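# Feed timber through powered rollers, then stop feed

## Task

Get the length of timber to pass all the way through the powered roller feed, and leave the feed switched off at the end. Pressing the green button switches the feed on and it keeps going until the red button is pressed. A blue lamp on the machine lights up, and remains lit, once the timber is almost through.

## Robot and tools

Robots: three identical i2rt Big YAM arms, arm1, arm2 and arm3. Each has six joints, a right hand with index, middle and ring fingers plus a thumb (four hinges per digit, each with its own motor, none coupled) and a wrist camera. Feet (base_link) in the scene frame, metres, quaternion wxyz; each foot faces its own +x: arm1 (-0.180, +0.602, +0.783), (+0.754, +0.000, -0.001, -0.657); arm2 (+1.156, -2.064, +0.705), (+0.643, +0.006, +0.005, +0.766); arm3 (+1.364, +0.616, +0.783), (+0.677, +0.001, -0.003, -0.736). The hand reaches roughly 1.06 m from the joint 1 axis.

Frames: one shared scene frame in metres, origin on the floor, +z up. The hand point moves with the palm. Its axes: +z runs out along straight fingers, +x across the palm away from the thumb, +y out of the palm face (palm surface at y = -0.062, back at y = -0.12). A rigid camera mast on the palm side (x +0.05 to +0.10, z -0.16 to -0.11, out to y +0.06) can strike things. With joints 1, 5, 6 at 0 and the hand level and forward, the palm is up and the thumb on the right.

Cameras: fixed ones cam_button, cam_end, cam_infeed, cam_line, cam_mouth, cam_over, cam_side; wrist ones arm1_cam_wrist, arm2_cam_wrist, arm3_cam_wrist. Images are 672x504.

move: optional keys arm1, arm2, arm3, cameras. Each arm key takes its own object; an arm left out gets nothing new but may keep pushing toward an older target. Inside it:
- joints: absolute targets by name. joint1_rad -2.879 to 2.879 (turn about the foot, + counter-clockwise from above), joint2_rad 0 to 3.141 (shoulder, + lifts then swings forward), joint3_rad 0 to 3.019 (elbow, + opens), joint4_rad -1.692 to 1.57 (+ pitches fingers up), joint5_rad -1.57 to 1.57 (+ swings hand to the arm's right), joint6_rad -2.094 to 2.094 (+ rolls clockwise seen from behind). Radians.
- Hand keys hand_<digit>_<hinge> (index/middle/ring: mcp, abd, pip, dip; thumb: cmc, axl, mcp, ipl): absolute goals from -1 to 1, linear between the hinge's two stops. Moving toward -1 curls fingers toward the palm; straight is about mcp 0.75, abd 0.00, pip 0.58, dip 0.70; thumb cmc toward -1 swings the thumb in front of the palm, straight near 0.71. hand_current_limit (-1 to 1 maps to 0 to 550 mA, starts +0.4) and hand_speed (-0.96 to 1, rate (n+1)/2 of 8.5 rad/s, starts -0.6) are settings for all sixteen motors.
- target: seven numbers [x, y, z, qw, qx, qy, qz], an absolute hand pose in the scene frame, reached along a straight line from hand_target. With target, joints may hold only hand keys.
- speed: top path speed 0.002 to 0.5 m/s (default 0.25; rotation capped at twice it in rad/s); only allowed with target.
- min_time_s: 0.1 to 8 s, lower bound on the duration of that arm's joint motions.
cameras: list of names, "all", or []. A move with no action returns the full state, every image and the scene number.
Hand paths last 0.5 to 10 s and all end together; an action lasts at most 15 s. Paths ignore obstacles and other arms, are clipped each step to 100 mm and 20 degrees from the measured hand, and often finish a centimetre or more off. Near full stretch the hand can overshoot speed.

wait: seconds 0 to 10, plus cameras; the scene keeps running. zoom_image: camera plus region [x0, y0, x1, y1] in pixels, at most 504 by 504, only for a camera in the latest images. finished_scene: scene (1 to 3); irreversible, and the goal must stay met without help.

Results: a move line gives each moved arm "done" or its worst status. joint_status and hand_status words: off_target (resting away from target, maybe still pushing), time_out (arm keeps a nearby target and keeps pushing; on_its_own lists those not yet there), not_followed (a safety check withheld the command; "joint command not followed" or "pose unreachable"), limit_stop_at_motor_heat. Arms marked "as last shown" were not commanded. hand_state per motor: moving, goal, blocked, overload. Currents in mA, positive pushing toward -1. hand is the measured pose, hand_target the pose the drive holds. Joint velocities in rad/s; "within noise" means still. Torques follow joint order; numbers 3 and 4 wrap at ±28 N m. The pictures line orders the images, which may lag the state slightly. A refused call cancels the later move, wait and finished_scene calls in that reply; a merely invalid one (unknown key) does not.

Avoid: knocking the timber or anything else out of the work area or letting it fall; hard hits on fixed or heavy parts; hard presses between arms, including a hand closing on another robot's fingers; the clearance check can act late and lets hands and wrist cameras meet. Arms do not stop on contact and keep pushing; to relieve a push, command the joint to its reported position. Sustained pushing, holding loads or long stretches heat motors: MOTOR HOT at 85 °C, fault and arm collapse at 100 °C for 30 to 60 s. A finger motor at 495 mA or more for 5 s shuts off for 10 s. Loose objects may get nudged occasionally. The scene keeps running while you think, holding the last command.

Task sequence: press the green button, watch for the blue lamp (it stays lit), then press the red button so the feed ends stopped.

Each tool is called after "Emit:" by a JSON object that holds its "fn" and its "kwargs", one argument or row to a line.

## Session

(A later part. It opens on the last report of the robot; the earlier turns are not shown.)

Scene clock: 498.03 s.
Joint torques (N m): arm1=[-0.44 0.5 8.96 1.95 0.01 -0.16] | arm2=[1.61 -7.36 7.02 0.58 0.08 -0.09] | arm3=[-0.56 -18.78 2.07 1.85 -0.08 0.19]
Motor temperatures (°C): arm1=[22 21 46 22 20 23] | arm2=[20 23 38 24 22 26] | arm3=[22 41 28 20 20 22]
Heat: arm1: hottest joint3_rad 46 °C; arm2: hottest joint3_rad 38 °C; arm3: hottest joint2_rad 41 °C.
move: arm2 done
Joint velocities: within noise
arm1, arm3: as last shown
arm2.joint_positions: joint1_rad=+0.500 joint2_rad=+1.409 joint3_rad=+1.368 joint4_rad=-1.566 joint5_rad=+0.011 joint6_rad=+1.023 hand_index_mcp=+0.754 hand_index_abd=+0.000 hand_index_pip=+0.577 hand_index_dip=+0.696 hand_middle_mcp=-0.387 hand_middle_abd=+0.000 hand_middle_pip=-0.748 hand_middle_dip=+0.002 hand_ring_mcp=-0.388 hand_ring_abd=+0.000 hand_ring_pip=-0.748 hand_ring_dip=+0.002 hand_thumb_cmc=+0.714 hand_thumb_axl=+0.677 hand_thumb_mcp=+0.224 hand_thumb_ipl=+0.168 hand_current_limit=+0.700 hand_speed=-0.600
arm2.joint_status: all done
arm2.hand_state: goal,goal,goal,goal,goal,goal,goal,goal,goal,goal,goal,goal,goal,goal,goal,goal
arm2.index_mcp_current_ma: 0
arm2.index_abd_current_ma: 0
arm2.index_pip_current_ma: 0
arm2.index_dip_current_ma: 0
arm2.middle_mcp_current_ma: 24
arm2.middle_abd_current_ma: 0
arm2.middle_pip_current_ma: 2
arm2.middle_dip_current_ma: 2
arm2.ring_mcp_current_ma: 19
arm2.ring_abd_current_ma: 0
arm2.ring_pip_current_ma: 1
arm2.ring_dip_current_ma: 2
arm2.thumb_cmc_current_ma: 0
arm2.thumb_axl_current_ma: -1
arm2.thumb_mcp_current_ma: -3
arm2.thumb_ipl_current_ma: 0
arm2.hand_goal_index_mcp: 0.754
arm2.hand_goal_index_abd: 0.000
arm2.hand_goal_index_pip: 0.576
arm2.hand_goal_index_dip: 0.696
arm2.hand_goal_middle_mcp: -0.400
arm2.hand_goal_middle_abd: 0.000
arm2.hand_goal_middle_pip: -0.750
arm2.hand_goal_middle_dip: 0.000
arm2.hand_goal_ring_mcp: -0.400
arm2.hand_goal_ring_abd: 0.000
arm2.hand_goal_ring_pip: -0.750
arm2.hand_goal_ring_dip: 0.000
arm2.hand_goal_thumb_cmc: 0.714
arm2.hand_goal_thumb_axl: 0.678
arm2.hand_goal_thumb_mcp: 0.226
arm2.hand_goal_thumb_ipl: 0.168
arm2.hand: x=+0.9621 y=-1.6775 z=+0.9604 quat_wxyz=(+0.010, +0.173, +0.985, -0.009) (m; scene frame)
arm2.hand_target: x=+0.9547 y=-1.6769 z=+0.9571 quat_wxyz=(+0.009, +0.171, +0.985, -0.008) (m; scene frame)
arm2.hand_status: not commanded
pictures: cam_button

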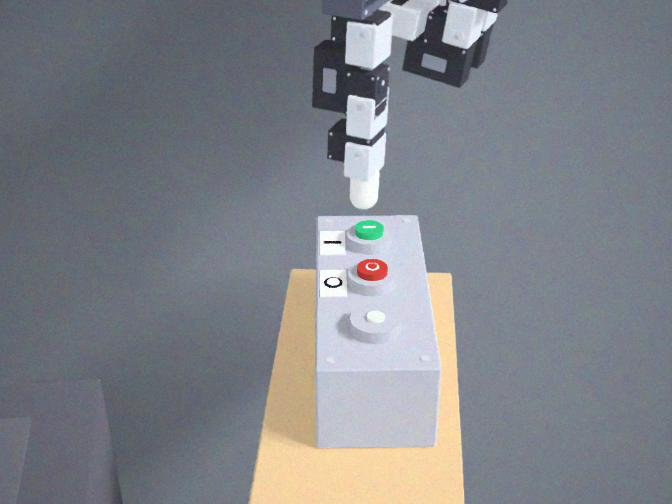

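Emit:
{"fn": "move", "kwargs": {
  "arm2": {"joints":{"joint1_rad":0.483,"joint2_rad":1.425,"joint3_rad":1.352,"joint4_rad":-1.532},"min_time_s":1.0},
  "cameras": ["cam_button"]
}}

Emit:
{"fn": "zoom_image", "kwargs": {
  "camera": "cam_button",
  "region": [300, 140, 460, 300]
}}

Scene clock: 532.93 s.
Joint torques (N m): arm1=[-0.44 0.56 8.96 1.95 0.01 -0.16] | arm2=[-1.14 -7.59 6.95 0.57 0.13 -0.13] | arm3=[-0.5 -18.73 2.06 1.81 -0.08 0.21]
Motor temperatures (°C): arm1=[22 21 46 22 20 23] | arm2=[20 24 40 24 22 26] | arm3=[22 43 28 20 19 22]
Heat: arm1: hottest joint3_rad 46 °C; arm2: hottest joint3_rad 40 °C; arm3: hottest joint2_rad 43 °C.
move: arm2 done
Joint velocities: within noise
arm1, arm3: as last shown
arm2.joint_positions: joint1_rad=+0.496 joint2_rad=+1.413 joint3_rad=+1.350 joint4_rad=-1.543 joint5_rad=+0.011 joint6_rad=+1.023 hand_index_mcp=+0.754 hand_index_abd=+0.000 hand_index_pip=+0.577 hand_index_dip=+0.696 hand_middle_mcp=-0.387 hand_middle_abd=+0.000 hand_middle_pip=-0.748 hand_middle_dip=+0.002 hand_ring_mcp=-0.388 hand_ring_abd=+0.000 hand_ring_pip=-0.748 hand_ring_dip=+0.002 hand_thumb_cmc=+0.714 hand_thumb_axl=+0.677 hand_thumb_mcp=+0.224 hand_thumb_ipl=+0.168 hand_current_limit=+0.700 hand_speed=-0.600
arm2.joint_status: all done
arm2.hand_state: goal,goal,goal,goal,goal,goal,goal,goal,goal,goal,goal,goal,goal,goal,goal,goal
arm2.index_mcp_current_ma: 0
arm2.index_abd_current_ma: 0
arm2.index_pip_current_ma: 0
arm2.index_dip_current_ma: 0
arm2.middle_mcp_current_ma: 24
arm2.middle_abd_current_ma: 0
arm2.middle_pip_current_ma: 2
arm2.middle_dip_current_ma: 2
arm2.ring_mcp_current_ma: 19
arm2.ring_abd_current_ma: 0
arm2.ring_pip_current_ma: 1
arm2.ring_dip_current_ma: 2
arm2.thumb_cmc_current_ma: 0
arm2.thumb_axl_current_ma: -1
arm2.thumb_mcp_current_ma: -3
arm2.thumb_ipl_current_ma: 0
arm2.hand_goal_index_mcp: 0.754
arm2.hand_goal_index_abd: 0.000
arm2.hand_goal_index_pip: 0.576
arm2.hand_goal_index_dip: 0.696
arm2.hand_goal_middle_mcp: -0.400
arm2.hand_goal_middle_abd: 0.000
arm2.hand_goal_middle_pip: -0.750
arm2.hand_goal_middle_dip: 0.000
arm2.hand_goal_ring_mcp: -0.400
arm2.hand_goal_ring_abd: 0.000
arm2.hand_goal_ring_pip: -0.750
arm2.hand_goal_ring_dip: 0.000
arm2.hand_goal_thumb_cmc: 0.714
arm2.hand_goal_thumb_axl: 0.678
arm2.hand_goal_thumb_mcp: 0.226
arm2.hand_goal_thumb_ipl: 0.168
arm2.hand: x=+0.9624 y=-1.6757 z=+0.9519 quat_wxyz=(+0.009, +0.175, +0.985, -0.009) (m; scene frame)
arm2.hand_target: x=+0.9655 y=-1.6698 z=+0.9482 quat_wxyz=(+0.009, +0.186, +0.983, -0.008) (m; scene frame)
arm2.hand_status: not commanded
pictures: cam_button

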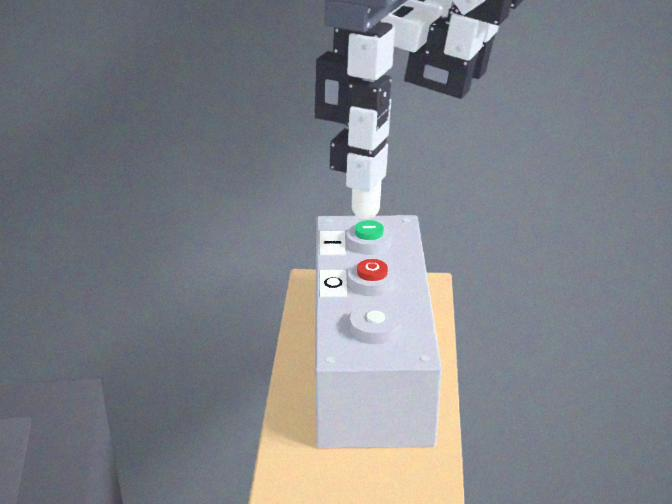

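Scaled by 3.150 from the camera's 672x504 image, which has a finer 960x720 frame.

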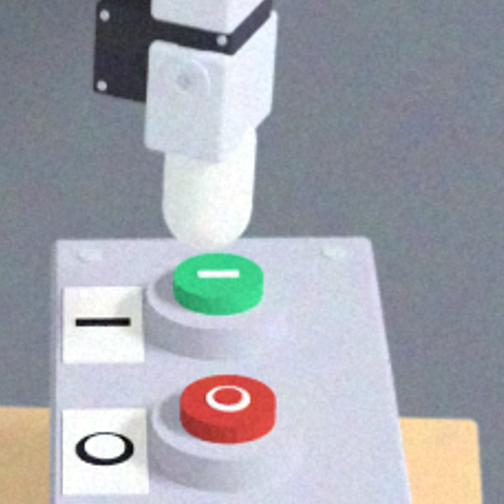

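Emit:
{"fn": "move", "kwargs": {
  "arm2": {"joints":{"joint2_rad":1.433,"joint3_rad":1.28,"joint4_rad":-1.459},"min_time_s":2.0},
  "cameras": ["cam_button"]
}}

Emit:
{"fn": "zoom_image", "kwargs": {
  "camera": "cam_button",
  "region": [300, 180, 460, 340]
}}

Scene clock: 544.50 s.
Joint torques (N m): arm1=[-0.44 0.56 8.96 1.95 0.01 -0.17] | arm2=[-1.03 -7.06 5.71 1.39 0.02 -0.12] | arm3=[-0.44 -18.78 2.11 1.85 -0.07 0.2]
Motor temperatures (°C): arm1=[22 21 46 22 20 23] | arm2=[20 24 39 24 22 25] | arm3=[22 43 27 20 19 22]
Heat: arm1: hottest joint3_rad 46 °C; arm2: hottest joint3_rad 39 °C; arm3: hottest joint2_rad 43 °C.
move: arm2 done
Joint velocities: within noise
arm1, arm3: as last shown
arm2.joint_positions: joint1_rad=+0.496 joint2_rad=+1.417 joint3_rad=+1.295 joint4_rad=-1.483 joint5_rad=+0.014 joint6_rad=+1.025 hand_index_mcp=+0.759 hand_index_abd=+0.006 hand_index_pip=+0.579 hand_index_dip=+0.696 hand_middle_mcp=-0.387 hand_middle_abd=+0.000 hand_middle_pip=-0.748 hand_middle_dip=+0.002 hand_ring_mcp=-0.388 hand_ring_abd=+0.000 hand_ring_pip=-0.748 hand_ring_dip=+0.002 hand_thumb_cmc=+0.714 hand_thumb_axl=+0.677 hand_thumb_mcp=+0.224 hand_thumb_ipl=+0.168 hand_current_limit=+0.700 hand_speed=-0.600
arm2.joint_status: all done
arm2.hand_state: goal,goal,goal,goal,goal,goal,goal,goal,goal,goal,goal,goal,goal,goal,goal,goal
arm2.index_mcp_current_ma: 6
arm2.index_abd_current_ma: 7
arm2.index_pip_current_ma: 3
arm2.index_dip_current_ma: 0
arm2.middle_mcp_current_ma: 24
arm2.middle_abd_current_ma: 0
arm2.middle_pip_current_ma: 2
arm2.middle_dip_current_ma: 2
arm2.ring_mcp_current_ma: 19
arm2.ring_abd_current_ma: 0
arm2.ring_pip_current_ma: 1
arm2.ring_dip_current_ma: 2
arm2.thumb_cmc_current_ma: 0
arm2.thumb_axl_current_ma: -1
arm2.thumb_mcp_current_ma: -3
arm2.thumb_ipl_current_ma: 0
arm2.hand_goal_index_mcp: 0.754
arm2.hand_goal_index_abd: 0.000
arm2.hand_goal_index_pip: 0.576
arm2.hand_goal_index_dip: 0.696
arm2.hand_goal_middle_mcp: -0.400
arm2.hand_goal_middle_abd: 0.000
arm2.hand_goal_middle_pip: -0.750
arm2.hand_goal_middle_dip: 0.000
arm2.hand_goal_ring_mcp: -0.400
arm2.hand_goal_ring_abd: 0.000
arm2.hand_goal_ring_pip: -0.750
arm2.hand_goal_ring_dip: 0.000
arm2.hand_goal_thumb_cmc: 0.714
arm2.hand_goal_thumb_axl: 0.678
arm2.hand_goal_thumb_mcp: 0.226
arm2.hand_goal_thumb_ipl: 0.168
arm2.hand: x=+0.9629 y=-1.6757 z=+0.9297 quat_wxyz=(+0.010, +0.176, +0.984, -0.007) (m; scene frame)
arm2.hand_target: x=+0.9663 y=-1.6714 z=+0.9176 quat_wxyz=(+0.012, +0.186, +0.982, -0.010) (m; scene frame)
arm2.hand_status: not commanded
pictures: cam_button

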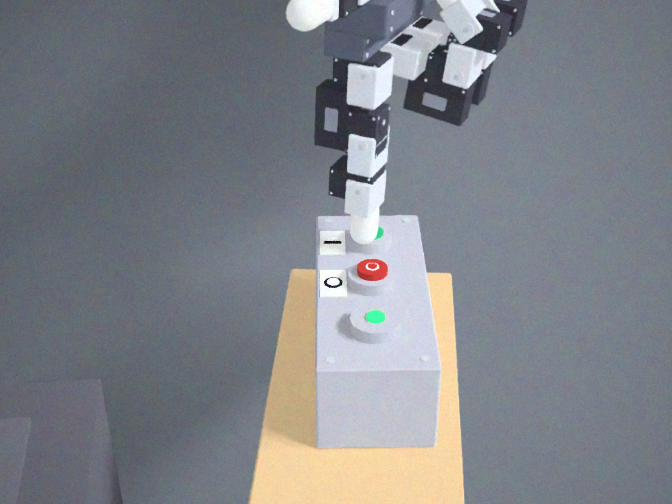

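Scaled by 3.150 from the camera's 672x504 image, which has a finer 960x720 frame.

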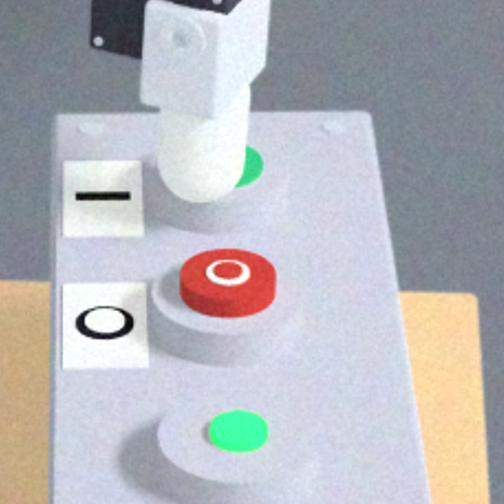

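Emit:
{"fn": "move", "kwargs": {
  "arm2": {"joints":{"joint3_rad":1.46,"joint4_rad":-1.62},"min_time_s":1.0},
  "cameras": ["cam_button", "cam_over", "cam_line"]
}}

Emit:
{"fn": "move", "kwargs": {
  "arm2": {"joints":{"joint1_rad":0.361,"joint2_rad":1.349,"joint3_rad":1.40,"joint4_rad":-1.635},"min_time_s":1.5},
  "cameras": ["cam_button", "cam_over"]
}}

Emit:
{"fn": "zoom_image", "kwargs": {
  "camera": "cam_button",
  "region": [300, 180, 460, 340]
}}

Scene clock: 573.13 s.
Joint torques (N m): arm1=[-0.44 0.5 8.96 1.96 0.01 -0.17] | arm2=[-1.08 -8.18 10.43 -0.23 0.05 -0.15] | arm3=[-0.56 -18.55 2.09 1.83 -0.07 0.19]
Motor temperatures (°C): arm1=[22 21 47 22 20 23] | arm2=[20 24 39 24 22 25] | arm3=[22 39 27 20 19 22]
Heat: arm1: hottest joint3_rad 47 °C; arm2: hottest joint3_rad 39 °C; arm3: hottest joint2_rad 39 °C.
move: arm2 done
Joint velocities: within noise
arm1, arm3: as last shown
arm2.joint_positions: joint1_rad=+0.495 joint2_rad=+1.427 joint3_rad=+1.409 joint4_rad=-1.611 joint5_rad=+0.013 joint6_rad=+1.025 hand_index_mcp=+0.754 hand_index_abd=+0.003 hand_index_pip=+0.578 hand_index_dip=+0.696 hand_middle_mcp=-0.387 hand_middle_abd=+0.000 hand_middle_pip=-0.748 hand_middle_dip=+0.002 hand_ring_mcp=-0.388 hand_ring_abd=+0.000 hand_ring_pip=-0.748 hand_ring_dip=+0.002 hand_thumb_cmc=+0.714 hand_thumb_axl=+0.677 hand_thumb_mcp=+0.224 hand_thumb_ipl=+0.168 hand_current_limit=+0.700 hand_speed=-0.600
arm2.joint_status: all done
arm2.hand_state: goal,goal,goal,goal,goal,goal,goal,goal,goal,goal,goal,goal,goal,goal,goal,goal
arm2.index_mcp_current_ma: 0
arm2.index_abd_current_ma: 2
arm2.index_pip_current_ma: 2
arm2.index_dip_current_ma: 0
arm2.middle_mcp_current_ma: 24
arm2.middle_abd_current_ma: 0
arm2.middle_pip_current_ma: 2
arm2.middle_dip_current_ma: 2
arm2.ring_mcp_current_ma: 19
arm2.ring_abd_current_ma: 0
arm2.ring_pip_current_ma: 1
arm2.ring_dip_current_ma: 2
arm2.thumb_cmc_current_ma: 0
arm2.thumb_axl_current_ma: -1
arm2.thumb_mcp_current_ma: -3
arm2.thumb_ipl_current_ma: 0
arm2.hand_goal_index_mcp: 0.754
arm2.hand_goal_index_abd: 0.000
arm2.hand_goal_index_pip: 0.576
arm2.hand_goal_index_dip: 0.696
arm2.hand_goal_middle_mcp: -0.400
arm2.hand_goal_middle_abd: 0.000
arm2.hand_goal_middle_pip: -0.750
arm2.hand_goal_middle_dip: 0.000
arm2.hand_goal_ring_mcp: -0.400
arm2.hand_goal_ring_abd: 0.000
arm2.hand_goal_ring_pip: -0.750
arm2.hand_goal_ring_dip: 0.000
arm2.hand_goal_thumb_cmc: 0.714
arm2.hand_goal_thumb_axl: 0.678
arm2.hand_goal_thumb_mcp: 0.226
arm2.hand_goal_thumb_ipl: 0.168
arm2.hand: x=+0.9633 y=-1.6749 z=+0.9693 quat_wxyz=(+0.018, +0.176, +0.984, -0.015) (m; scene frame)
arm2.hand_target: x=+0.9617 y=-1.6644 z=+0.9865 quat_wxyz=(+0.005, +0.186, +0.983, -0.004) (m; scene frame)
arm2.hand_status: not commanded
arm3.joint_positions: joint1_rad=+0.108 joint2_rad=+2.600 joint3_rad=+1.189 joint4_rad=+1.425 joint5_rad=+0.172 joint6_rad=-0.016 hand_index_mcp=-0.038 hand_index_abd=-0.001 hand_index_pip=-0.198 hand_index_dip=+0.696 hand_middle_mcp=-0.043 hand_middle_abd=-0.001 hand_middle_pip=-0.204 hand_middle_dip=+0.696 hand_ring_mcp=-0.043 hand_ring_abd=+0.000 hand_ring_pip=-0.203 hand_ring_dip=+0.696 hand_thumb_cmc=+0.729 hand_thumb_axl=+0.685 hand_thumb_mcp=-0.448 hand_thumb_ipl=-0.154 hand_current_limit=+0.700 hand_speed=-0.800
arm3.index_mcp_current_ma: 6
arm3.hand: x=+1.3301 y=-0.0679 z=+0.7636 quat_wxyz=(+0.711, +0.700, -0.049, -0.055) (m; scene frame)
pictures: cam_button, cam_line, cam_over

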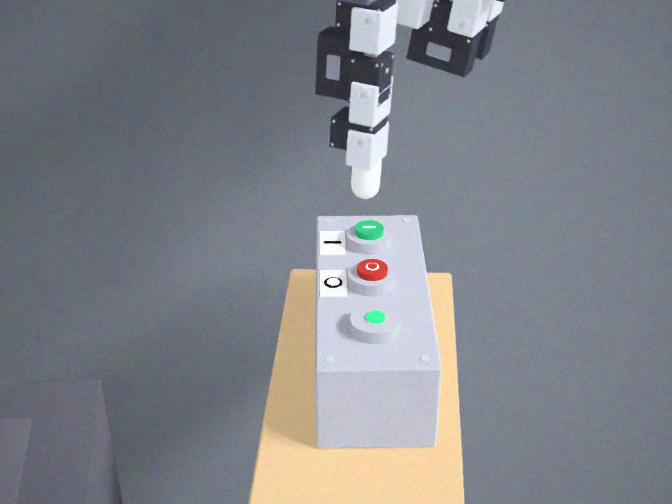

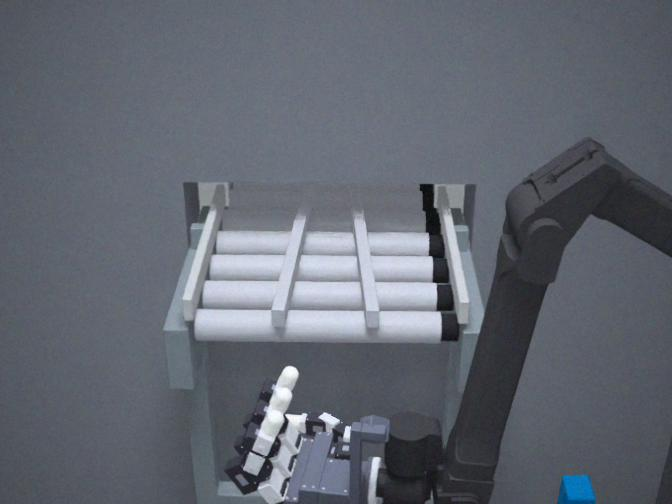

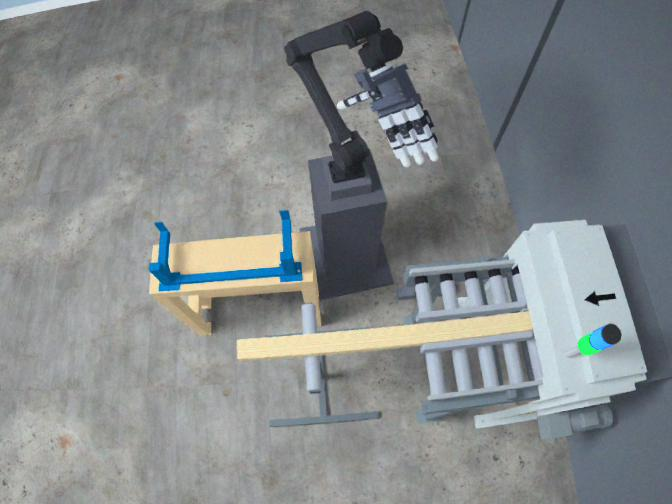

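Scene clock: 575.03 s.
Joint torques (N m): arm1=[-0.44 0.56 8.98 1.95 0.01 -0.16] | arm2=[-0.79 -9.29 7.12 -0.23 0.06 -0.15] | arm3=[-0.56 -18.49 2.13 1.83 -0.06 0.19]
Motor temperatures (°C): arm1=[22 21 47 22 20 23] | arm2=[20 24 38 24 22 25] | arm3=[22 39 27 20 19 22]
Heat: arm1: hottest joint3_rad 47 °C; arm2: hottest joint3_rad 38 °C; arm3: hottest joint2_rad 39 °C.
move: arm2 done
Joint velocities: within noise
arm1.joint_positions: joint1_rad=+0.378 joint2_rad=+0.632 joint3_rad=+1.379 joint4_rad=-1.429 joint5_rad=-0.024 joint6_rad=+1.186 hand_index_mcp=+0.753 hand_index_abd=+0.000 hand_index_pip=+0.577 hand_index_dip=+0.696 hand_middle_mcp=+0.753 hand_middle_abd=+0.000 hand_middle_pip=+0.577 hand_middle_dip=+0.696 hand_ring_mcp=+0.753 hand_ring_abd=+0.000 hand_ring_pip=+0.577 hand_ring_dip=+0.696 hand_thumb_cmc=+0.714 hand_thumb_axl=+0.677 hand_thumb_mcp=+0.225 hand_thumb_ipl=+0.168 hand_current_limit=+0.400 hand_speed=-0.600
arm1.joint_status: not commanded
arm1.hand_state: goal,goal,goal,goal,goal,goal,goal,goal,goal,goal,goal,goal,goal,goal,goal,goal
arm1.index_mcp_current_ma: -4
arm1.index_abd_current_ma: 0
arm1.index_pip_current_ma: 4
arm1.index_dip_current_ma: 0
arm1.middle_mcp_current_ma: -4
arm1.middle_abd_current_ma: 0
arm1.middle_pip_current_ma: 4
arm1.middle_dip_current_ma: 0
arm1.ring_mcp_current_ma: -4
arm1.ring_abd_current_ma: 0
arm1.ring_pip_current_ma: 4
arm1.ring_dip_current_ma: 0
arm1.thumb_cmc_current_ma: 1
arm1.thumb_axl_current_ma: -4
arm1.thumb_mcp_current_ma: -5
arm1.thumb_ipl_current_ma: -2
arm1.hand_goal_index_mcp: 0.754
arm1.hand_goal_index_abd: 0.000
arm1.hand_goal_index_pip: 0.576
arm1.hand_goal_index_dip: 0.696
arm1.hand_goal_middle_mcp: 0.754
arm1.hand_goal_middle_abd: 0.000
arm1.hand_goal_middle_pip: 0.576
arm1.hand_goal_middle_dip: 0.696
arm1.hand_goal_ring_mcp: 0.754
arm1.hand_goal_ring_abd: 0.000
arm1.hand_goal_ring_pip: 0.576
arm1.hand_goal_ring_dip: 0.696
arm1.hand_goal_thumb_cmc: 0.714
arm1.hand_goal_thumb_axl: 0.678
arm1.hand_goal_thumb_mcp: 0.226
arm1.hand_goal_thumb_ipl: 0.168
arm1.hand: x=-0.1375 y=+0.3547 z=+1.3033 quat_wxyz=(+0.275, +0.854, -0.293, +0.331) (m; scene frame)
arm1.hand_target: x=-0.1385 y=+0.3565 z=+1.3133 quat_wxyz=(+0.282, +0.849, -0.291, +0.339) (m; scene frame)
arm1.hand_status: not commanded
arm2.joint_positions: joint1_rad=+0.373 joint2_rad=+1.372 joint3_rad=+1.398 joint4_rad=-1.626 joint5_rad=+0.013 joint6_rad=+1.025 hand_index_mcp=+0.754 hand_index_abd=+0.003 hand_index_pip=+0.578 hand_index_dip=+0.696 hand_middle_mcp=-0.387 hand_middle_abd=+0.000 hand_middle_pip=-0.748 hand_middle_dip=+0.002 hand_ring_mcp=-0.388 hand_ring_abd=+0.000 hand_ring_pip=-0.748 hand_ring_dip=+0.002 hand_thumb_cmc=+0.714 hand_thumb_axl=+0.677 hand_thumb_mcp=+0.224 hand_thumb_ipl=+0.168 hand_current_limit=+0.700 hand_speed=-0.600
arm2.joint_status: all done
arm2.hand_state: goal,goal,goal,goal,goal,goal,goal,goal,goal,goal,goal,goal,goal,goal,goal,goal
arm2.index_mcp_current_ma: 0
arm2.index_abd_current_ma: 2
arm2.index_pip_current_ma: 2
arm2.index_dip_current_ma: 0
arm2.middle_mcp_current_ma: 24
arm2.middle_abd_current_ma: 0
arm2.middle_pip_current_ma: 2
arm2.middle_dip_current_ma: 2
arm2.ring_mcp_current_ma: 19
arm2.ring_abd_current_ma: 0
arm2.ring_pip_current_ma: 1
arm2.ring_dip_current_ma: 2
arm2.thumb_cmc_current_ma: 0
arm2.thumb_axl_current_ma: -1
arm2.thumb_mcp_current_ma: -3
arm2.thumb_ipl_current_ma: 0
arm2.hand_goal_index_mcp: 0.754
arm2.hand_goal_index_abd: 0.000
arm2.hand_goal_index_pip: 0.576
arm2.hand_goal_index_dip: 0.696
arm2.hand_goal_middle_mcp: -0.400
arm2.hand_goal_middle_abd: 0.000
arm2.hand_goal_middle_pip: -0.750
arm2.hand_goal_middle_dip: 0.000
arm2.hand_goal_ring_mcp: -0.400
arm2.hand_goal_ring_abd: 0.000
arm2.hand_goal_ring_pip: -0.750
arm2.hand_goal_ring_dip: 0.000
arm2.hand_goal_thumb_cmc: 0.714
arm2.hand_goal_thumb_axl: 0.678
arm2.hand_goal_thumb_mcp: 0.226
arm2.hand_goal_thumb_ipl: 0.168
arm2.hand: x=+1.0196 y=-1.6660 z=+0.9854 quat_wxyz=(+0.007, +0.236, +0.972, -0.007) (m; scene frame)
arm2.hand_target: x=+1.0276 y=-1.6692 z=+0.9947 quat_wxyz=(+0.001, +0.245, +0.969, -0.002) (m; scene frame)
arm2.hand_status: not commanded
arm3: as last shown
pictures: cam_button, cam_over

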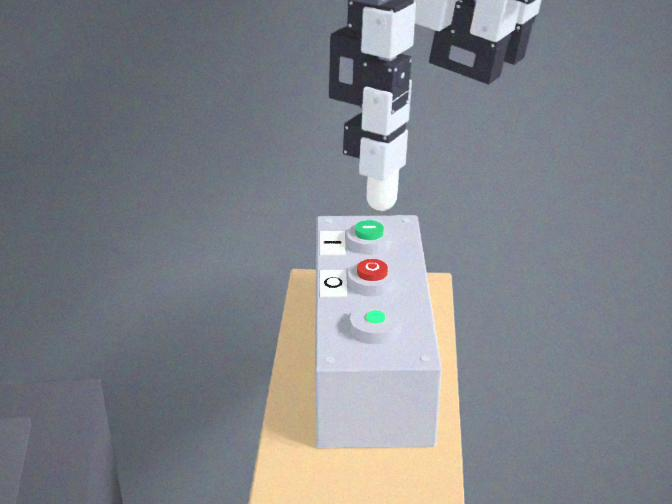

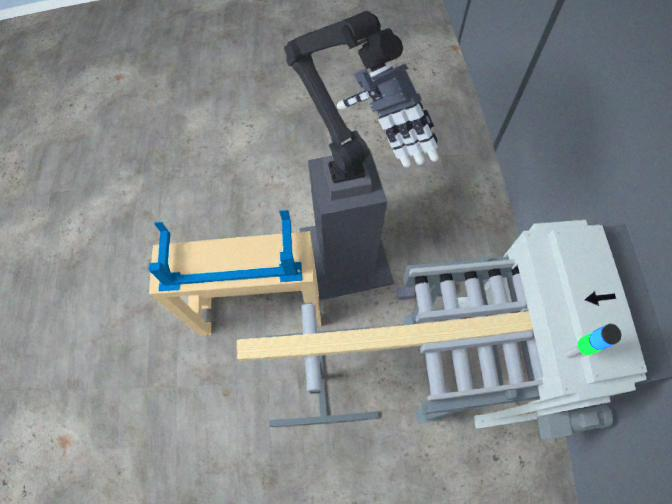

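Scaled by 3.150 from the camera's 672x504 image, which has a finer 960x720 frame.

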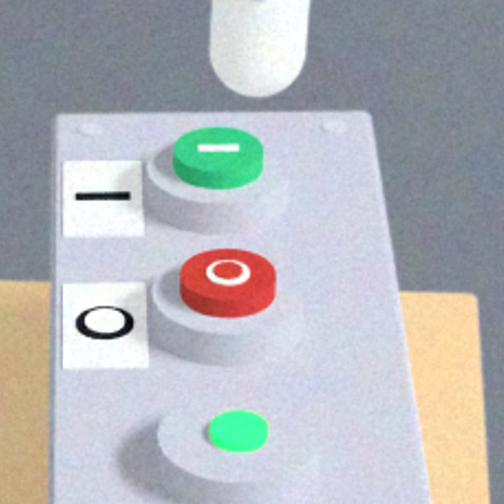

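Emit:
{"fn": "move", "kwargs": {
  "arm2": {"joints":{"joint1_rad":0.406,"joint3_rad":1.325,"joint4_rad":-1.543},"min_time_s":1.5},
  "cameras": ["cam_button", "cam_over"]
}}

Emit:
{"fn": "zoom_image", "kwargs": {
  "camera": "cam_button",
  "region": [300, 180, 460, 340]
}}

Emit:
{"fn": "zoom_image", "kwargs": {
  "camera": "cam_over",
  "region": [220, 220, 660, 450]
}}

Scene clock: 590.30 s.
Joint torques (N m): arm1=[-0.5 0.5 8.96 1.96 0.01 -0.17] | arm2=[1.49 -9.82 6.91 0.59 0.06 -0.14] | arm3=[-0.44 -18.61 2.11 1.84 -0.07 0.19]
Motor temperatures (°C): arm1=[22 21 47 22 20 23] | arm2=[20 25 38 24 22 25] | arm3=[22 39 27 20 19 22]
Heat: arm1: hottest joint3_rad 47 °C; arm2: hottest joint3_rad 38 °C; arm3: hottest joint2_rad 39 °C.
move: arm2 done
Joint velocities: within noise
arm1: as last shown
arm2.joint_positions: joint1_rad=+0.392 joint2_rad=+1.371 joint3_rad=+1.323 joint4_rad=-1.554 joint5_rad=+0.013 joint6_rad=+1.025 hand_index_mcp=+0.754 hand_index_abd=+0.003 hand_index_pip=+0.578 hand_index_dip=+0.696 hand_middle_mcp=-0.387 hand_middle_abd=+0.000 hand_middle_pip=-0.748 hand_middle_dip=+0.002 hand_ring_mcp=-0.388 hand_ring_abd=+0.000 hand_ring_pip=-0.748 hand_ring_dip=+0.002 hand_thumb_cmc=+0.714 hand_thumb_axl=+0.677 hand_thumb_mcp=+0.224 hand_thumb_ipl=+0.168 hand_current_limit=+0.700 hand_speed=-0.600
arm2.joint_status: all done
arm2.hand_state: goal,goal,goal,goal,goal,goal,goal,goal,goal,goal,goal,goal,goal,goal,goal,goal
arm2.index_mcp_current_ma: 0
arm2.index_abd_current_ma: 2
arm2.index_pip_current_ma: 2
arm2.index_dip_current_ma: 0
arm2.middle_mcp_current_ma: 24
arm2.middle_abd_current_ma: 0
arm2.middle_pip_current_ma: 2
arm2.middle_dip_current_ma: 2
arm2.ring_mcp_current_ma: 19
arm2.ring_abd_current_ma: 0
arm2.ring_pip_current_ma: 1
arm2.ring_dip_current_ma: 2
arm2.thumb_cmc_current_ma: 0
arm2.thumb_axl_current_ma: -1
arm2.thumb_mcp_current_ma: -3
arm2.thumb_ipl_current_ma: 0
arm2.hand_goal_index_mcp: 0.754
arm2.hand_goal_index_abd: 0.000
arm2.hand_goal_index_pip: 0.576
arm2.hand_goal_index_dip: 0.696
arm2.hand_goal_middle_mcp: -0.400
arm2.hand_goal_middle_abd: 0.000
arm2.hand_goal_middle_pip: -0.750
arm2.hand_goal_middle_dip: 0.000
arm2.hand_goal_ring_mcp: -0.400
arm2.hand_goal_ring_abd: 0.000
arm2.hand_goal_ring_pip: -0.750
arm2.hand_goal_ring_dip: 0.000
arm2.hand_goal_thumb_cmc: 0.714
arm2.hand_goal_thumb_axl: 0.678
arm2.hand_goal_thumb_mcp: 0.226
arm2.hand_goal_thumb_ipl: 0.168
arm2.hand: x=+1.0121 y=-1.6697 z=+0.9572 quat_wxyz=(+0.008, +0.227, +0.974, -0.008) (m; scene frame)
arm2.hand_target: x=+1.0069 y=-1.6718 z=+0.9669 quat_wxyz=(-0.005, +0.223, +0.975, +0.004) (m; scene frame)
arm2.hand_status: not commanded
arm3.joint_positions: joint1_rad=+0.108 joint2_rad=+2.600 joint3_rad=+1.189 joint4_rad=+1.425 joint5_rad=+0.172 joint6_rad=-0.016 hand_index_mcp=-0.038 hand_index_abd=-0.001 hand_index_pip=-0.198 hand_index_dip=+0.696 hand_middle_mcp=-0.043 hand_middle_abd=-0.001 hand_middle_pip=-0.204 hand_middle_dip=+0.696 hand_ring_mcp=-0.043 hand_ring_abd=+0.000 hand_ring_pip=-0.203 hand_ring_dip=+0.696 hand_thumb_cmc=+0.729 hand_thumb_axl=+0.685 hand_thumb_mcp=-0.448 hand_thumb_ipl=-0.154 hand_current_limit=+0.700 hand_speed=-0.800
arm3.joint_status: not commanded
arm3.hand_state: goal,goal,goal,goal,goal,goal,goal,goal,goal,goal,goal,goal,goal,goal,goal,goal
arm3.index_mcp_current_ma: 6
arm3.index_abd_current_ma: 0
arm3.index_pip_current_ma: 0
arm3.index_dip_current_ma: 0
arm3.middle_mcp_current_ma: 2
arm3.middle_abd_current_ma: 0
arm3.middle_pip_current_ma: -1
arm3.middle_dip_current_ma: 0
arm3.ring_mcp_current_ma: 3
arm3.ring_abd_current_ma: 0
arm3.ring_pip_current_ma: -1
arm3.ring_dip_current_ma: 0
arm3.thumb_cmc_current_ma: 9
arm3.thumb_axl_current_ma: 3
arm3.thumb_mcp_current_ma: 0
arm3.thumb_ipl_current_ma: 0
arm3.hand_goal_index_mcp: -0.050
arm3.hand_goal_index_abd: 0.000
arm3.hand_goal_index_pip: -0.200
arm3.hand_goal_index_dip: 0.696
arm3.hand_goal_middle_mcp: -0.050
arm3.hand_goal_middle_abd: 0.000
arm3.hand_goal_middle_pip: -0.200
arm3.hand_goal_middle_dip: 0.696
arm3.hand_goal_ring_mcp: -0.050
arm3.hand_goal_ring_abd: 0.000
arm3.hand_goal_ring_pip: -0.200
arm3.hand_goal_ring_dip: 0.696
arm3.hand_goal_thumb_cmc: 0.714
arm3.hand_goal_thumb_axl: 0.678
arm3.hand_goal_thumb_mcp: -0.448
arm3.hand_goal_thumb_ipl: -0.156
arm3.hand: x=+1.3301 y=-0.0679 z=+0.7636 quat_wxyz=(+0.711, +0.700, -0.049, -0.055) (m; scene frame)
arm3.hand_target: x=+1.3270 y=-0.0670 z=+0.7620 quat_wxyz=(+0.705, +0.705, -0.052, -0.052) (m; scene frame)
arm3.hand_status: not commanded
pictures: cam_button, cam_over

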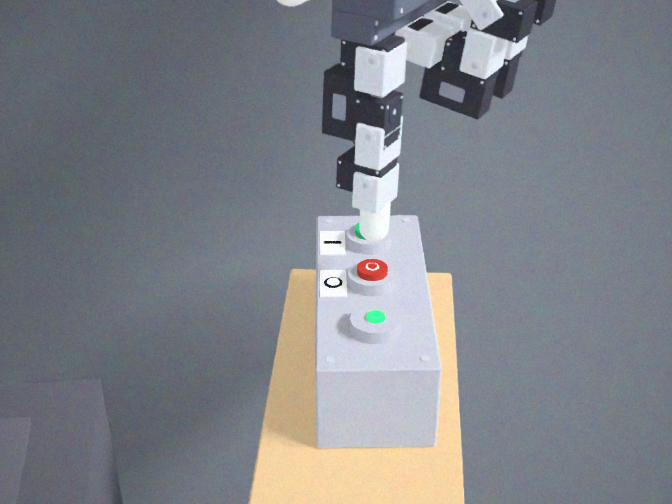

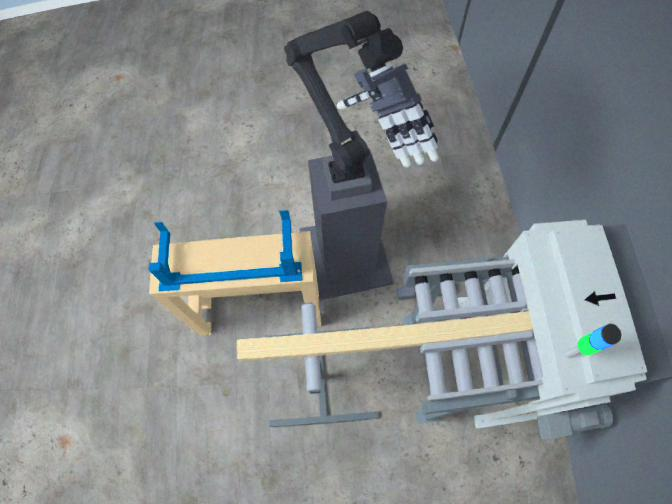

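Scaled by 3.150 from the camera's 672x504 image, which has a finer 960x720 frame.

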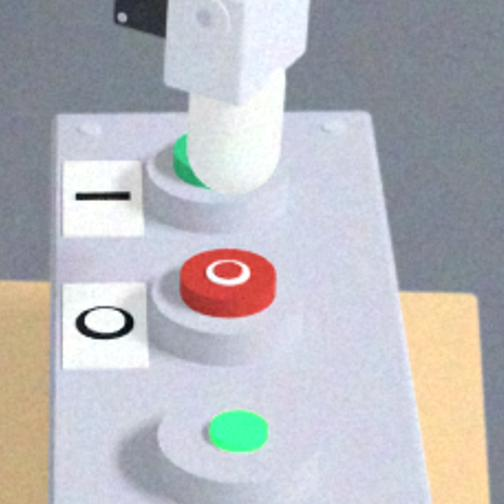

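Scaled by 1.145 from the camera's 672x504 image, which has a finer 960x720 frame.

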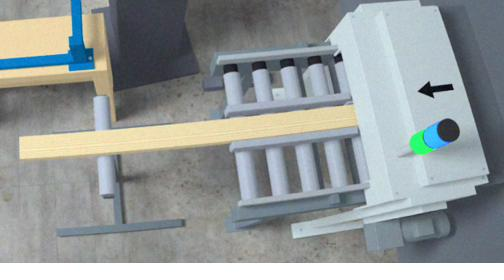

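Emit:
{"fn": "move", "kwargs": {
  "arm2": {"joints":{"joint1_rad":0.359,"joint2_rad":1.336,"joint3_rad":1.308,"joint4_rad":-1.541},"min_time_s":1.0},
  "cameras": ["cam_button", "cam_end", "cam_mouth"]
}}

Emit:
{"fn": "zoom_image", "kwargs": {
  "camera": "cam_button",
  "region": [300, 180, 460, 340]
}}

Scene clock: 617.93 s.
Joint torques (N m): arm1=[-0.44 0.56 8.96 1.95 0.01 -0.16] | arm2=[-1.03 -9.35 7.02 0.55 0.05 -0.12] | arm3=[-0.44 -18.55 2.14 1.83 -0.06 0.19]
Motor temperatures (°C): arm1=[22 21 47 22 20 23] | arm2=[20 25 39 24 22 25] | arm3=[22 38 27 20 19 22]
Heat: arm1: hottest joint3_rad 47 °C; arm2: hottest joint3_rad 39 °C; arm3: hottest joint2_rad 38 °C.
move: arm2 done
Joint velocities: within noise
arm1, arm3: as last shown
arm2.joint_positions: joint1_rad=+0.371 joint2_rad=+1.359 joint3_rad=+1.306 joint4_rad=-1.553 joint5_rad=+0.013 joint6_rad=+1.025 hand_index_mcp=+0.754 hand_index_abd=+0.003 hand_index_pip=+0.578 hand_index_dip=+0.696 hand_middle_mcp=-0.387 hand_middle_abd=+0.000 hand_middle_pip=-0.748 hand_middle_dip=+0.002 hand_ring_mcp=-0.388 hand_ring_abd=+0.000 hand_ring_pip=-0.748 hand_ring_dip=+0.002 hand_thumb_cmc=+0.714 hand_thumb_axl=+0.677 hand_thumb_mcp=+0.224 hand_thumb_ipl=+0.168 hand_current_limit=+0.700 hand_speed=-0.600
arm2.joint_status: all done
arm2.hand_state: goal,goal,goal,goal,goal,goal,goal,goal,goal,goal,goal,goal,goal,goal,goal,goal
arm2.index_mcp_current_ma: 0
arm2.index_abd_current_ma: 2
arm2.index_pip_current_ma: 2
arm2.index_dip_current_ma: 0
arm2.middle_mcp_current_ma: 24
arm2.middle_abd_current_ma: 0
arm2.middle_pip_current_ma: 2
arm2.middle_dip_current_ma: 2
arm2.ring_mcp_current_ma: 19
arm2.ring_abd_current_ma: 0
arm2.ring_pip_current_ma: 1
arm2.ring_dip_current_ma: 2
arm2.thumb_cmc_current_ma: 0
arm2.thumb_axl_current_ma: -1
arm2.thumb_mcp_current_ma: -3
arm2.thumb_ipl_current_ma: 0
arm2.hand_goal_index_mcp: 0.754
arm2.hand_goal_index_abd: 0.000
arm2.hand_goal_index_pip: 0.576
arm2.hand_goal_index_dip: 0.696
arm2.hand_goal_middle_mcp: -0.400
arm2.hand_goal_middle_abd: 0.000
arm2.hand_goal_middle_pip: -0.750
arm2.hand_goal_middle_dip: 0.000
arm2.hand_goal_ring_mcp: -0.400
arm2.hand_goal_ring_abd: 0.000
arm2.hand_goal_ring_pip: -0.750
arm2.hand_goal_ring_dip: 0.000
arm2.hand_goal_thumb_cmc: 0.714
arm2.hand_goal_thumb_axl: 0.678
arm2.hand_goal_thumb_mcp: 0.226
arm2.hand_goal_thumb_ipl: 0.168
arm2.hand: x=+1.0234 y=-1.6716 z=+0.9548 quat_wxyz=(+0.010, +0.237, +0.971, -0.010) (m; scene frame)
arm2.hand_target: x=+1.0283 y=-1.6699 z=+0.9646 quat_wxyz=(-0.004, +0.246, +0.969, +0.003) (m; scene frame)
arm2.hand_status: not commanded
pictures: cam_button, cam_end, cam_mouth

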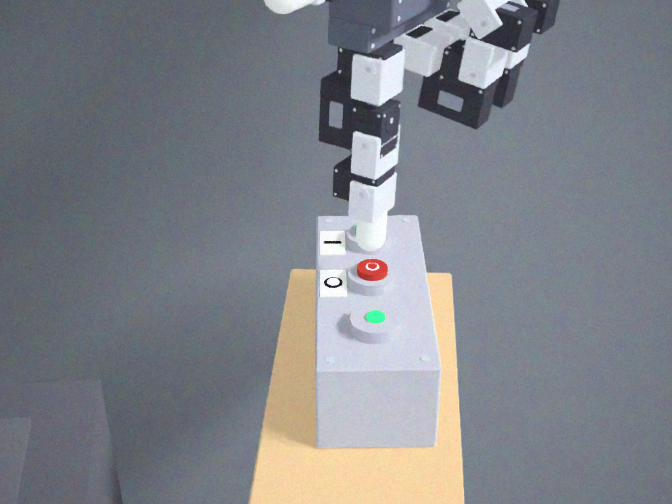

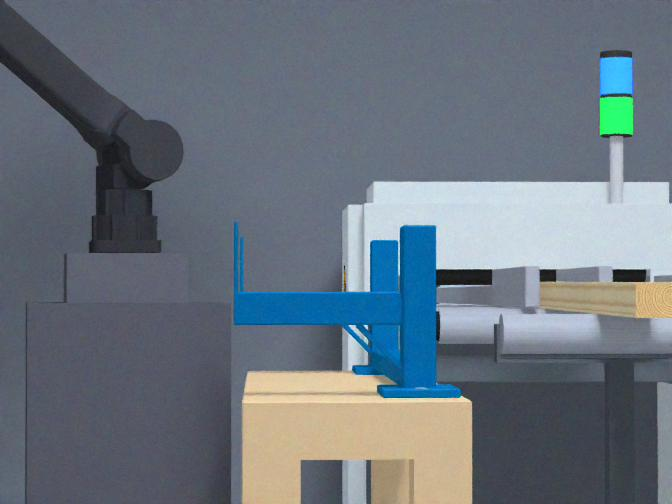

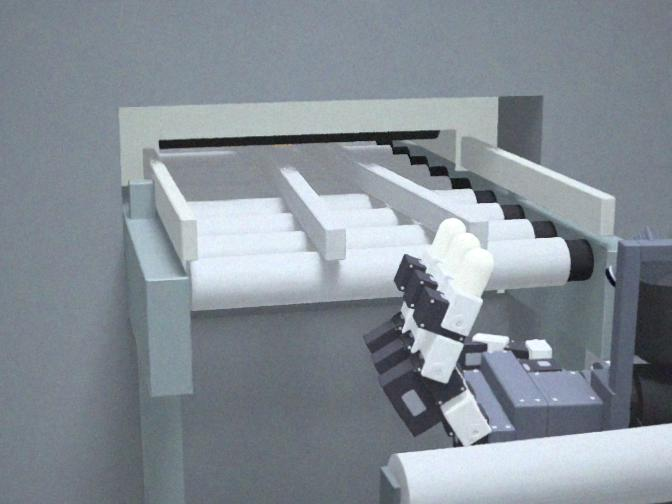

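Scaled by 3.150 from the camera's 672x504 image, which has a finer 960x720 frame.

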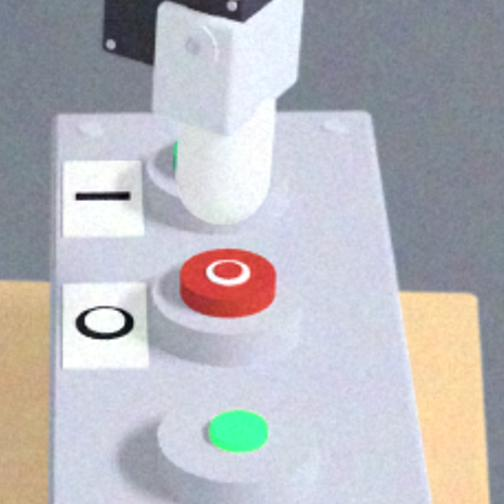

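Emit:
{"fn": "move", "kwargs": {
  "arm2": {"joints":{"joint1_rad":0.353,"joint3_rad":1.225,"joint4_rad":-1.46},"min_time_s":2.0},
  "cameras": ["cam_button", "cam_over", "cam_side"]
}}

Emit:
{"fn": "zoom_image", "kwargs": {
  "camera": "cam_button",
  "region": [300, 180, 460, 340]
}}

Scene clock: 630.10 s.
Joint torques (N m): arm1=[-0.44 0.56 8.96 1.95 0.01 -0.17] | arm2=[-1.03 -8.29 6.08 0.99 0.02 -0.14] | arm3=[-0.38 -18.67 2.14 1.84 -0.06 0.2]
Motor temperatures (°C): arm1=[22 21 47 22 20 23] | arm2=[20 25 39 24 22 25] | arm3=[22 38 27 20 19 22]
Heat: arm1: hottest joint3_rad 47 °C; arm2: hottest joint3_rad 39 °C; arm3: hottest joint2_rad 38 °C.
move: arm2 done
Joint velocities: within noise
arm1, arm3: as last shown
arm2.joint_positions: joint1_rad=+0.367 joint2_rad=+1.343 joint3_rad=+1.234 joint4_rad=-1.480 joint5_rad=+0.013 joint6_rad=+1.025 hand_index_mcp=+0.757 hand_index_abd=+0.003 hand_index_pip=+0.578 hand_index_dip=+0.696 hand_middle_mcp=-0.387 hand_middle_abd=+0.000 hand_middle_pip=-0.748 hand_middle_dip=+0.002 hand_ring_mcp=-0.388 hand_ring_abd=+0.000 hand_ring_pip=-0.748 hand_ring_dip=+0.002 hand_thumb_cmc=+0.714 hand_thumb_axl=+0.677 hand_thumb_mcp=+0.224 hand_thumb_ipl=+0.168 hand_current_limit=+0.700 hand_speed=-0.600
arm2.joint_status: all done
arm2.hand_state: goal,goal,goal,goal,goal,goal,goal,goal,goal,goal,goal,goal,goal,goal,goal,goal
arm2.index_mcp_current_ma: 3
arm2.index_abd_current_ma: 3
arm2.index_pip_current_ma: 2
arm2.index_dip_current_ma: 0
arm2.middle_mcp_current_ma: 24
arm2.middle_abd_current_ma: 0
arm2.middle_pip_current_ma: 2
arm2.middle_dip_current_ma: 2
arm2.ring_mcp_current_ma: 19
arm2.ring_abd_current_ma: 0
arm2.ring_pip_current_ma: 1
arm2.ring_dip_current_ma: 2
arm2.thumb_cmc_current_ma: 0
arm2.thumb_axl_current_ma: -1
arm2.thumb_mcp_current_ma: -3
arm2.thumb_ipl_current_ma: 0
arm2.hand_goal_index_mcp: 0.754
arm2.hand_goal_index_abd: 0.000
arm2.hand_goal_index_pip: 0.576
arm2.hand_goal_index_dip: 0.696
arm2.hand_goal_middle_mcp: -0.400
arm2.hand_goal_middle_abd: 0.000
arm2.hand_goal_middle_pip: -0.750
arm2.hand_goal_middle_dip: 0.000
arm2.hand_goal_ring_mcp: -0.400
arm2.hand_goal_ring_abd: 0.000
arm2.hand_goal_ring_pip: -0.750
arm2.hand_goal_ring_dip: 0.000
arm2.hand_goal_thumb_cmc: 0.714
arm2.hand_goal_thumb_axl: 0.678
arm2.hand_goal_thumb_mcp: 0.226
arm2.hand_goal_thumb_ipl: 0.168
arm2.hand: x=+1.0267 y=-1.6740 z=+0.9336 quat_wxyz=(+0.003, +0.239, +0.971, -0.003) (m; scene frame)
arm2.hand_target: x=+1.0317 y=-1.6714 z=+0.9328 quat_wxyz=(-0.003, +0.249, +0.968, +0.002) (m; scene frame)
arm2.hand_status: not commanded
pictures: cam_button, cam_over, cam_side

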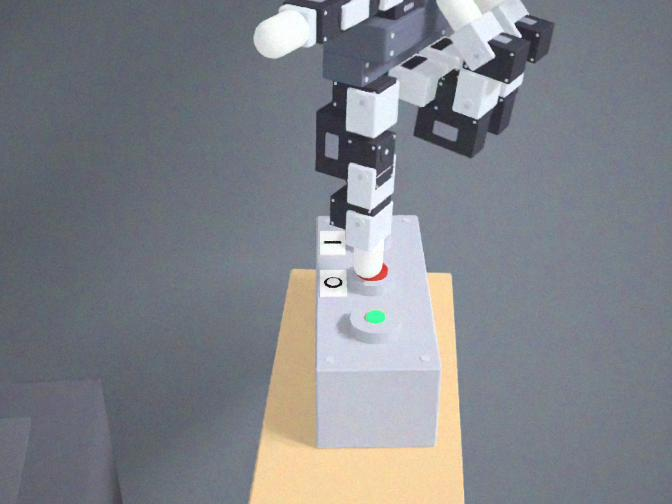

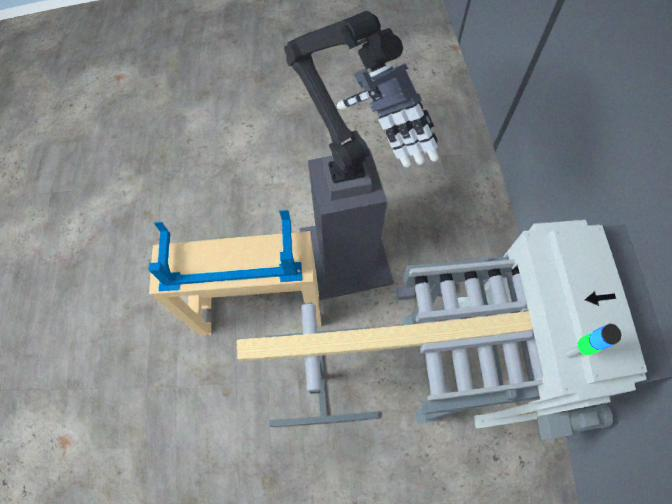

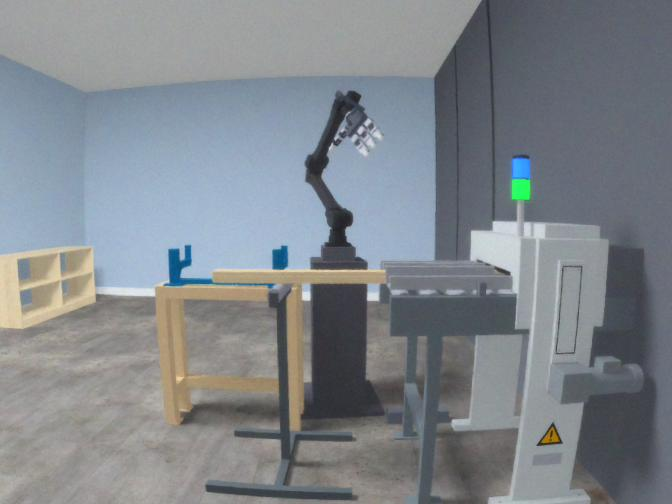

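Scaled by 3.150 from the camera's 672x504 image, which has a finer 960x720 frame.

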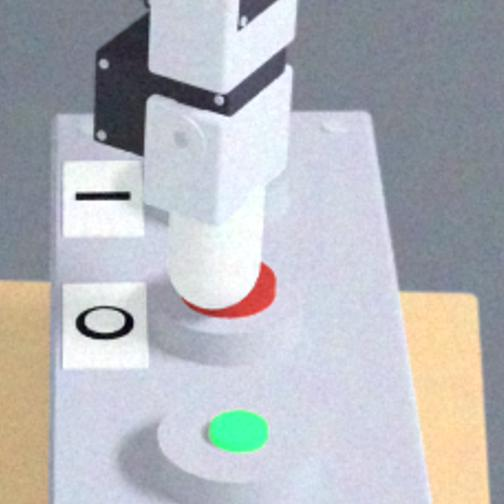

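Emit:
{"fn": "move", "kwargs": {
  "arm2": {"joints":{"joint2_rad":1.352,"joint3_rad":1.185,"joint4_rad":-1.41},"min_time_s":1.0},
  "cameras": ["cam_button", "cam_over"]
}}

Emit:
{"fn": "zoom_image", "kwargs": {
  "camera": "cam_button",
  "region": [300, 180, 460, 340]
}}

Scene clock: 640.70 s.
Joint torques (N m): arm1=[-0.44 0.56 8.96 1.96 0.01 -0.17] | arm2=[-0.91 -6.18 4.89 1.65 -0.11 -0.15] | arm3=[-0.5 -18.55 2.13 1.89 -0.06 0.19]
Motor temperatures (°C): arm1=[22 21 47 22 20 23] | arm2=[20 25 39 24 22 25] | arm3=[22 38 27 20 19 22]
Heat: arm1: hottest joint3_rad 47 °C; arm2: hottest joint3_rad 39 °C; arm3: hottest joint2_rad 38 °C.
move: arm2 done
Joint velocities: within noise
arm1, arm3: as last shown
arm2.joint_positions: joint1_rad=+0.366 joint2_rad=+1.331 joint3_rad=+1.213 joint4_rad=-1.446 joint5_rad=+0.018 joint6_rad=+1.027 hand_index_mcp=+0.771 hand_index_abd=+0.025 hand_index_pip=+0.588 hand_index_dip=+0.700 hand_middle_mcp=-0.387 hand_middle_abd=+0.000 hand_middle_pip=-0.748 hand_middle_dip=+0.002 hand_ring_mcp=-0.388 hand_ring_abd=+0.000 hand_ring_pip=-0.748 hand_ring_dip=+0.002 hand_thumb_cmc=+0.714 hand_thumb_axl=+0.677 hand_thumb_mcp=+0.224 hand_thumb_ipl=+0.168 hand_current_limit=+0.700 hand_speed=-0.600
arm2.joint_status: all done
arm2.hand_state: goal,blocked,goal,goal,goal,goal,goal,goal,goal,goal,goal,goal,goal,goal,goal,goal
arm2.index_mcp_current_ma: 31
arm2.index_abd_current_ma: 42
arm2.index_pip_current_ma: 20
arm2.index_dip_current_ma: 5
arm2.middle_mcp_current_ma: 24
arm2.middle_abd_current_ma: 0
arm2.middle_pip_current_ma: 2
arm2.middle_dip_current_ma: 2
arm2.ring_mcp_current_ma: 19
arm2.ring_abd_current_ma: 0
arm2.ring_pip_current_ma: 1
arm2.ring_dip_current_ma: 2
arm2.thumb_cmc_current_ma: 0
arm2.thumb_axl_current_ma: -1
arm2.thumb_mcp_current_ma: -3
arm2.thumb_ipl_current_ma: 0
arm2.hand_goal_index_mcp: 0.754
arm2.hand_goal_index_abd: 0.000
arm2.hand_goal_index_pip: 0.576
arm2.hand_goal_index_dip: 0.696
arm2.hand_goal_middle_mcp: -0.400
arm2.hand_goal_middle_abd: 0.000
arm2.hand_goal_middle_pip: -0.750
arm2.hand_goal_middle_dip: 0.000
arm2.hand_goal_ring_mcp: -0.400
arm2.hand_goal_ring_abd: 0.000
arm2.hand_goal_ring_pip: -0.750
arm2.hand_goal_ring_dip: 0.000
arm2.hand_goal_thumb_cmc: 0.714
arm2.hand_goal_thumb_axl: 0.678
arm2.hand_goal_thumb_mcp: 0.226
arm2.hand_goal_thumb_ipl: 0.168
arm2.hand: x=+1.0271 y=-1.6728 z=+0.9308 quat_wxyz=(-0.003, +0.240, +0.971, +0.007) (m; scene frame)
arm2.hand_target: x=+1.0304 y=-1.6698 z=+0.9119 quat_wxyz=(-0.001, +0.249, +0.968, +0.000) (m; scene frame)
arm2.hand_status: not commanded
pictures: cam_button, cam_over

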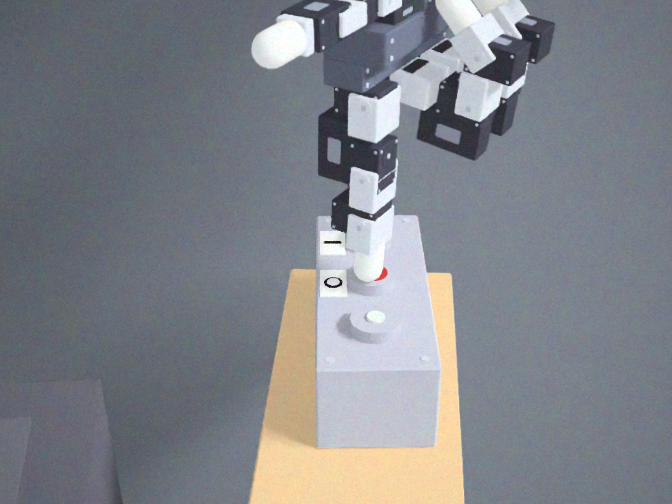

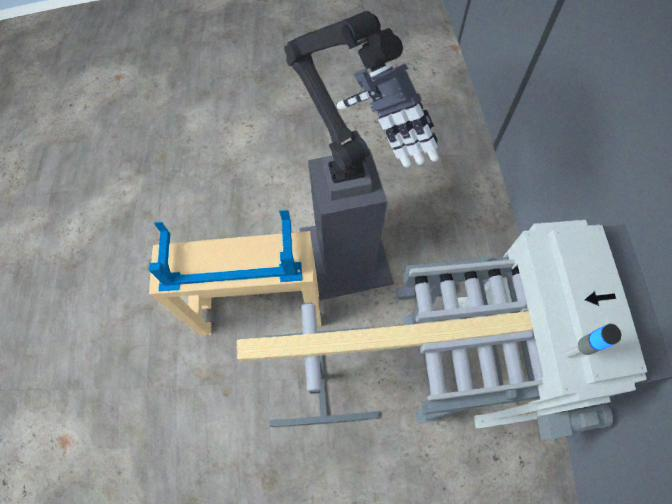

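Scaled by 3.150 from the camera's 672x504 image, which has a finer 960x720 frame.

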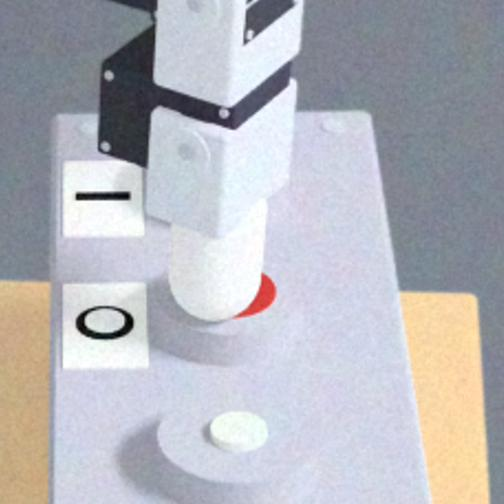

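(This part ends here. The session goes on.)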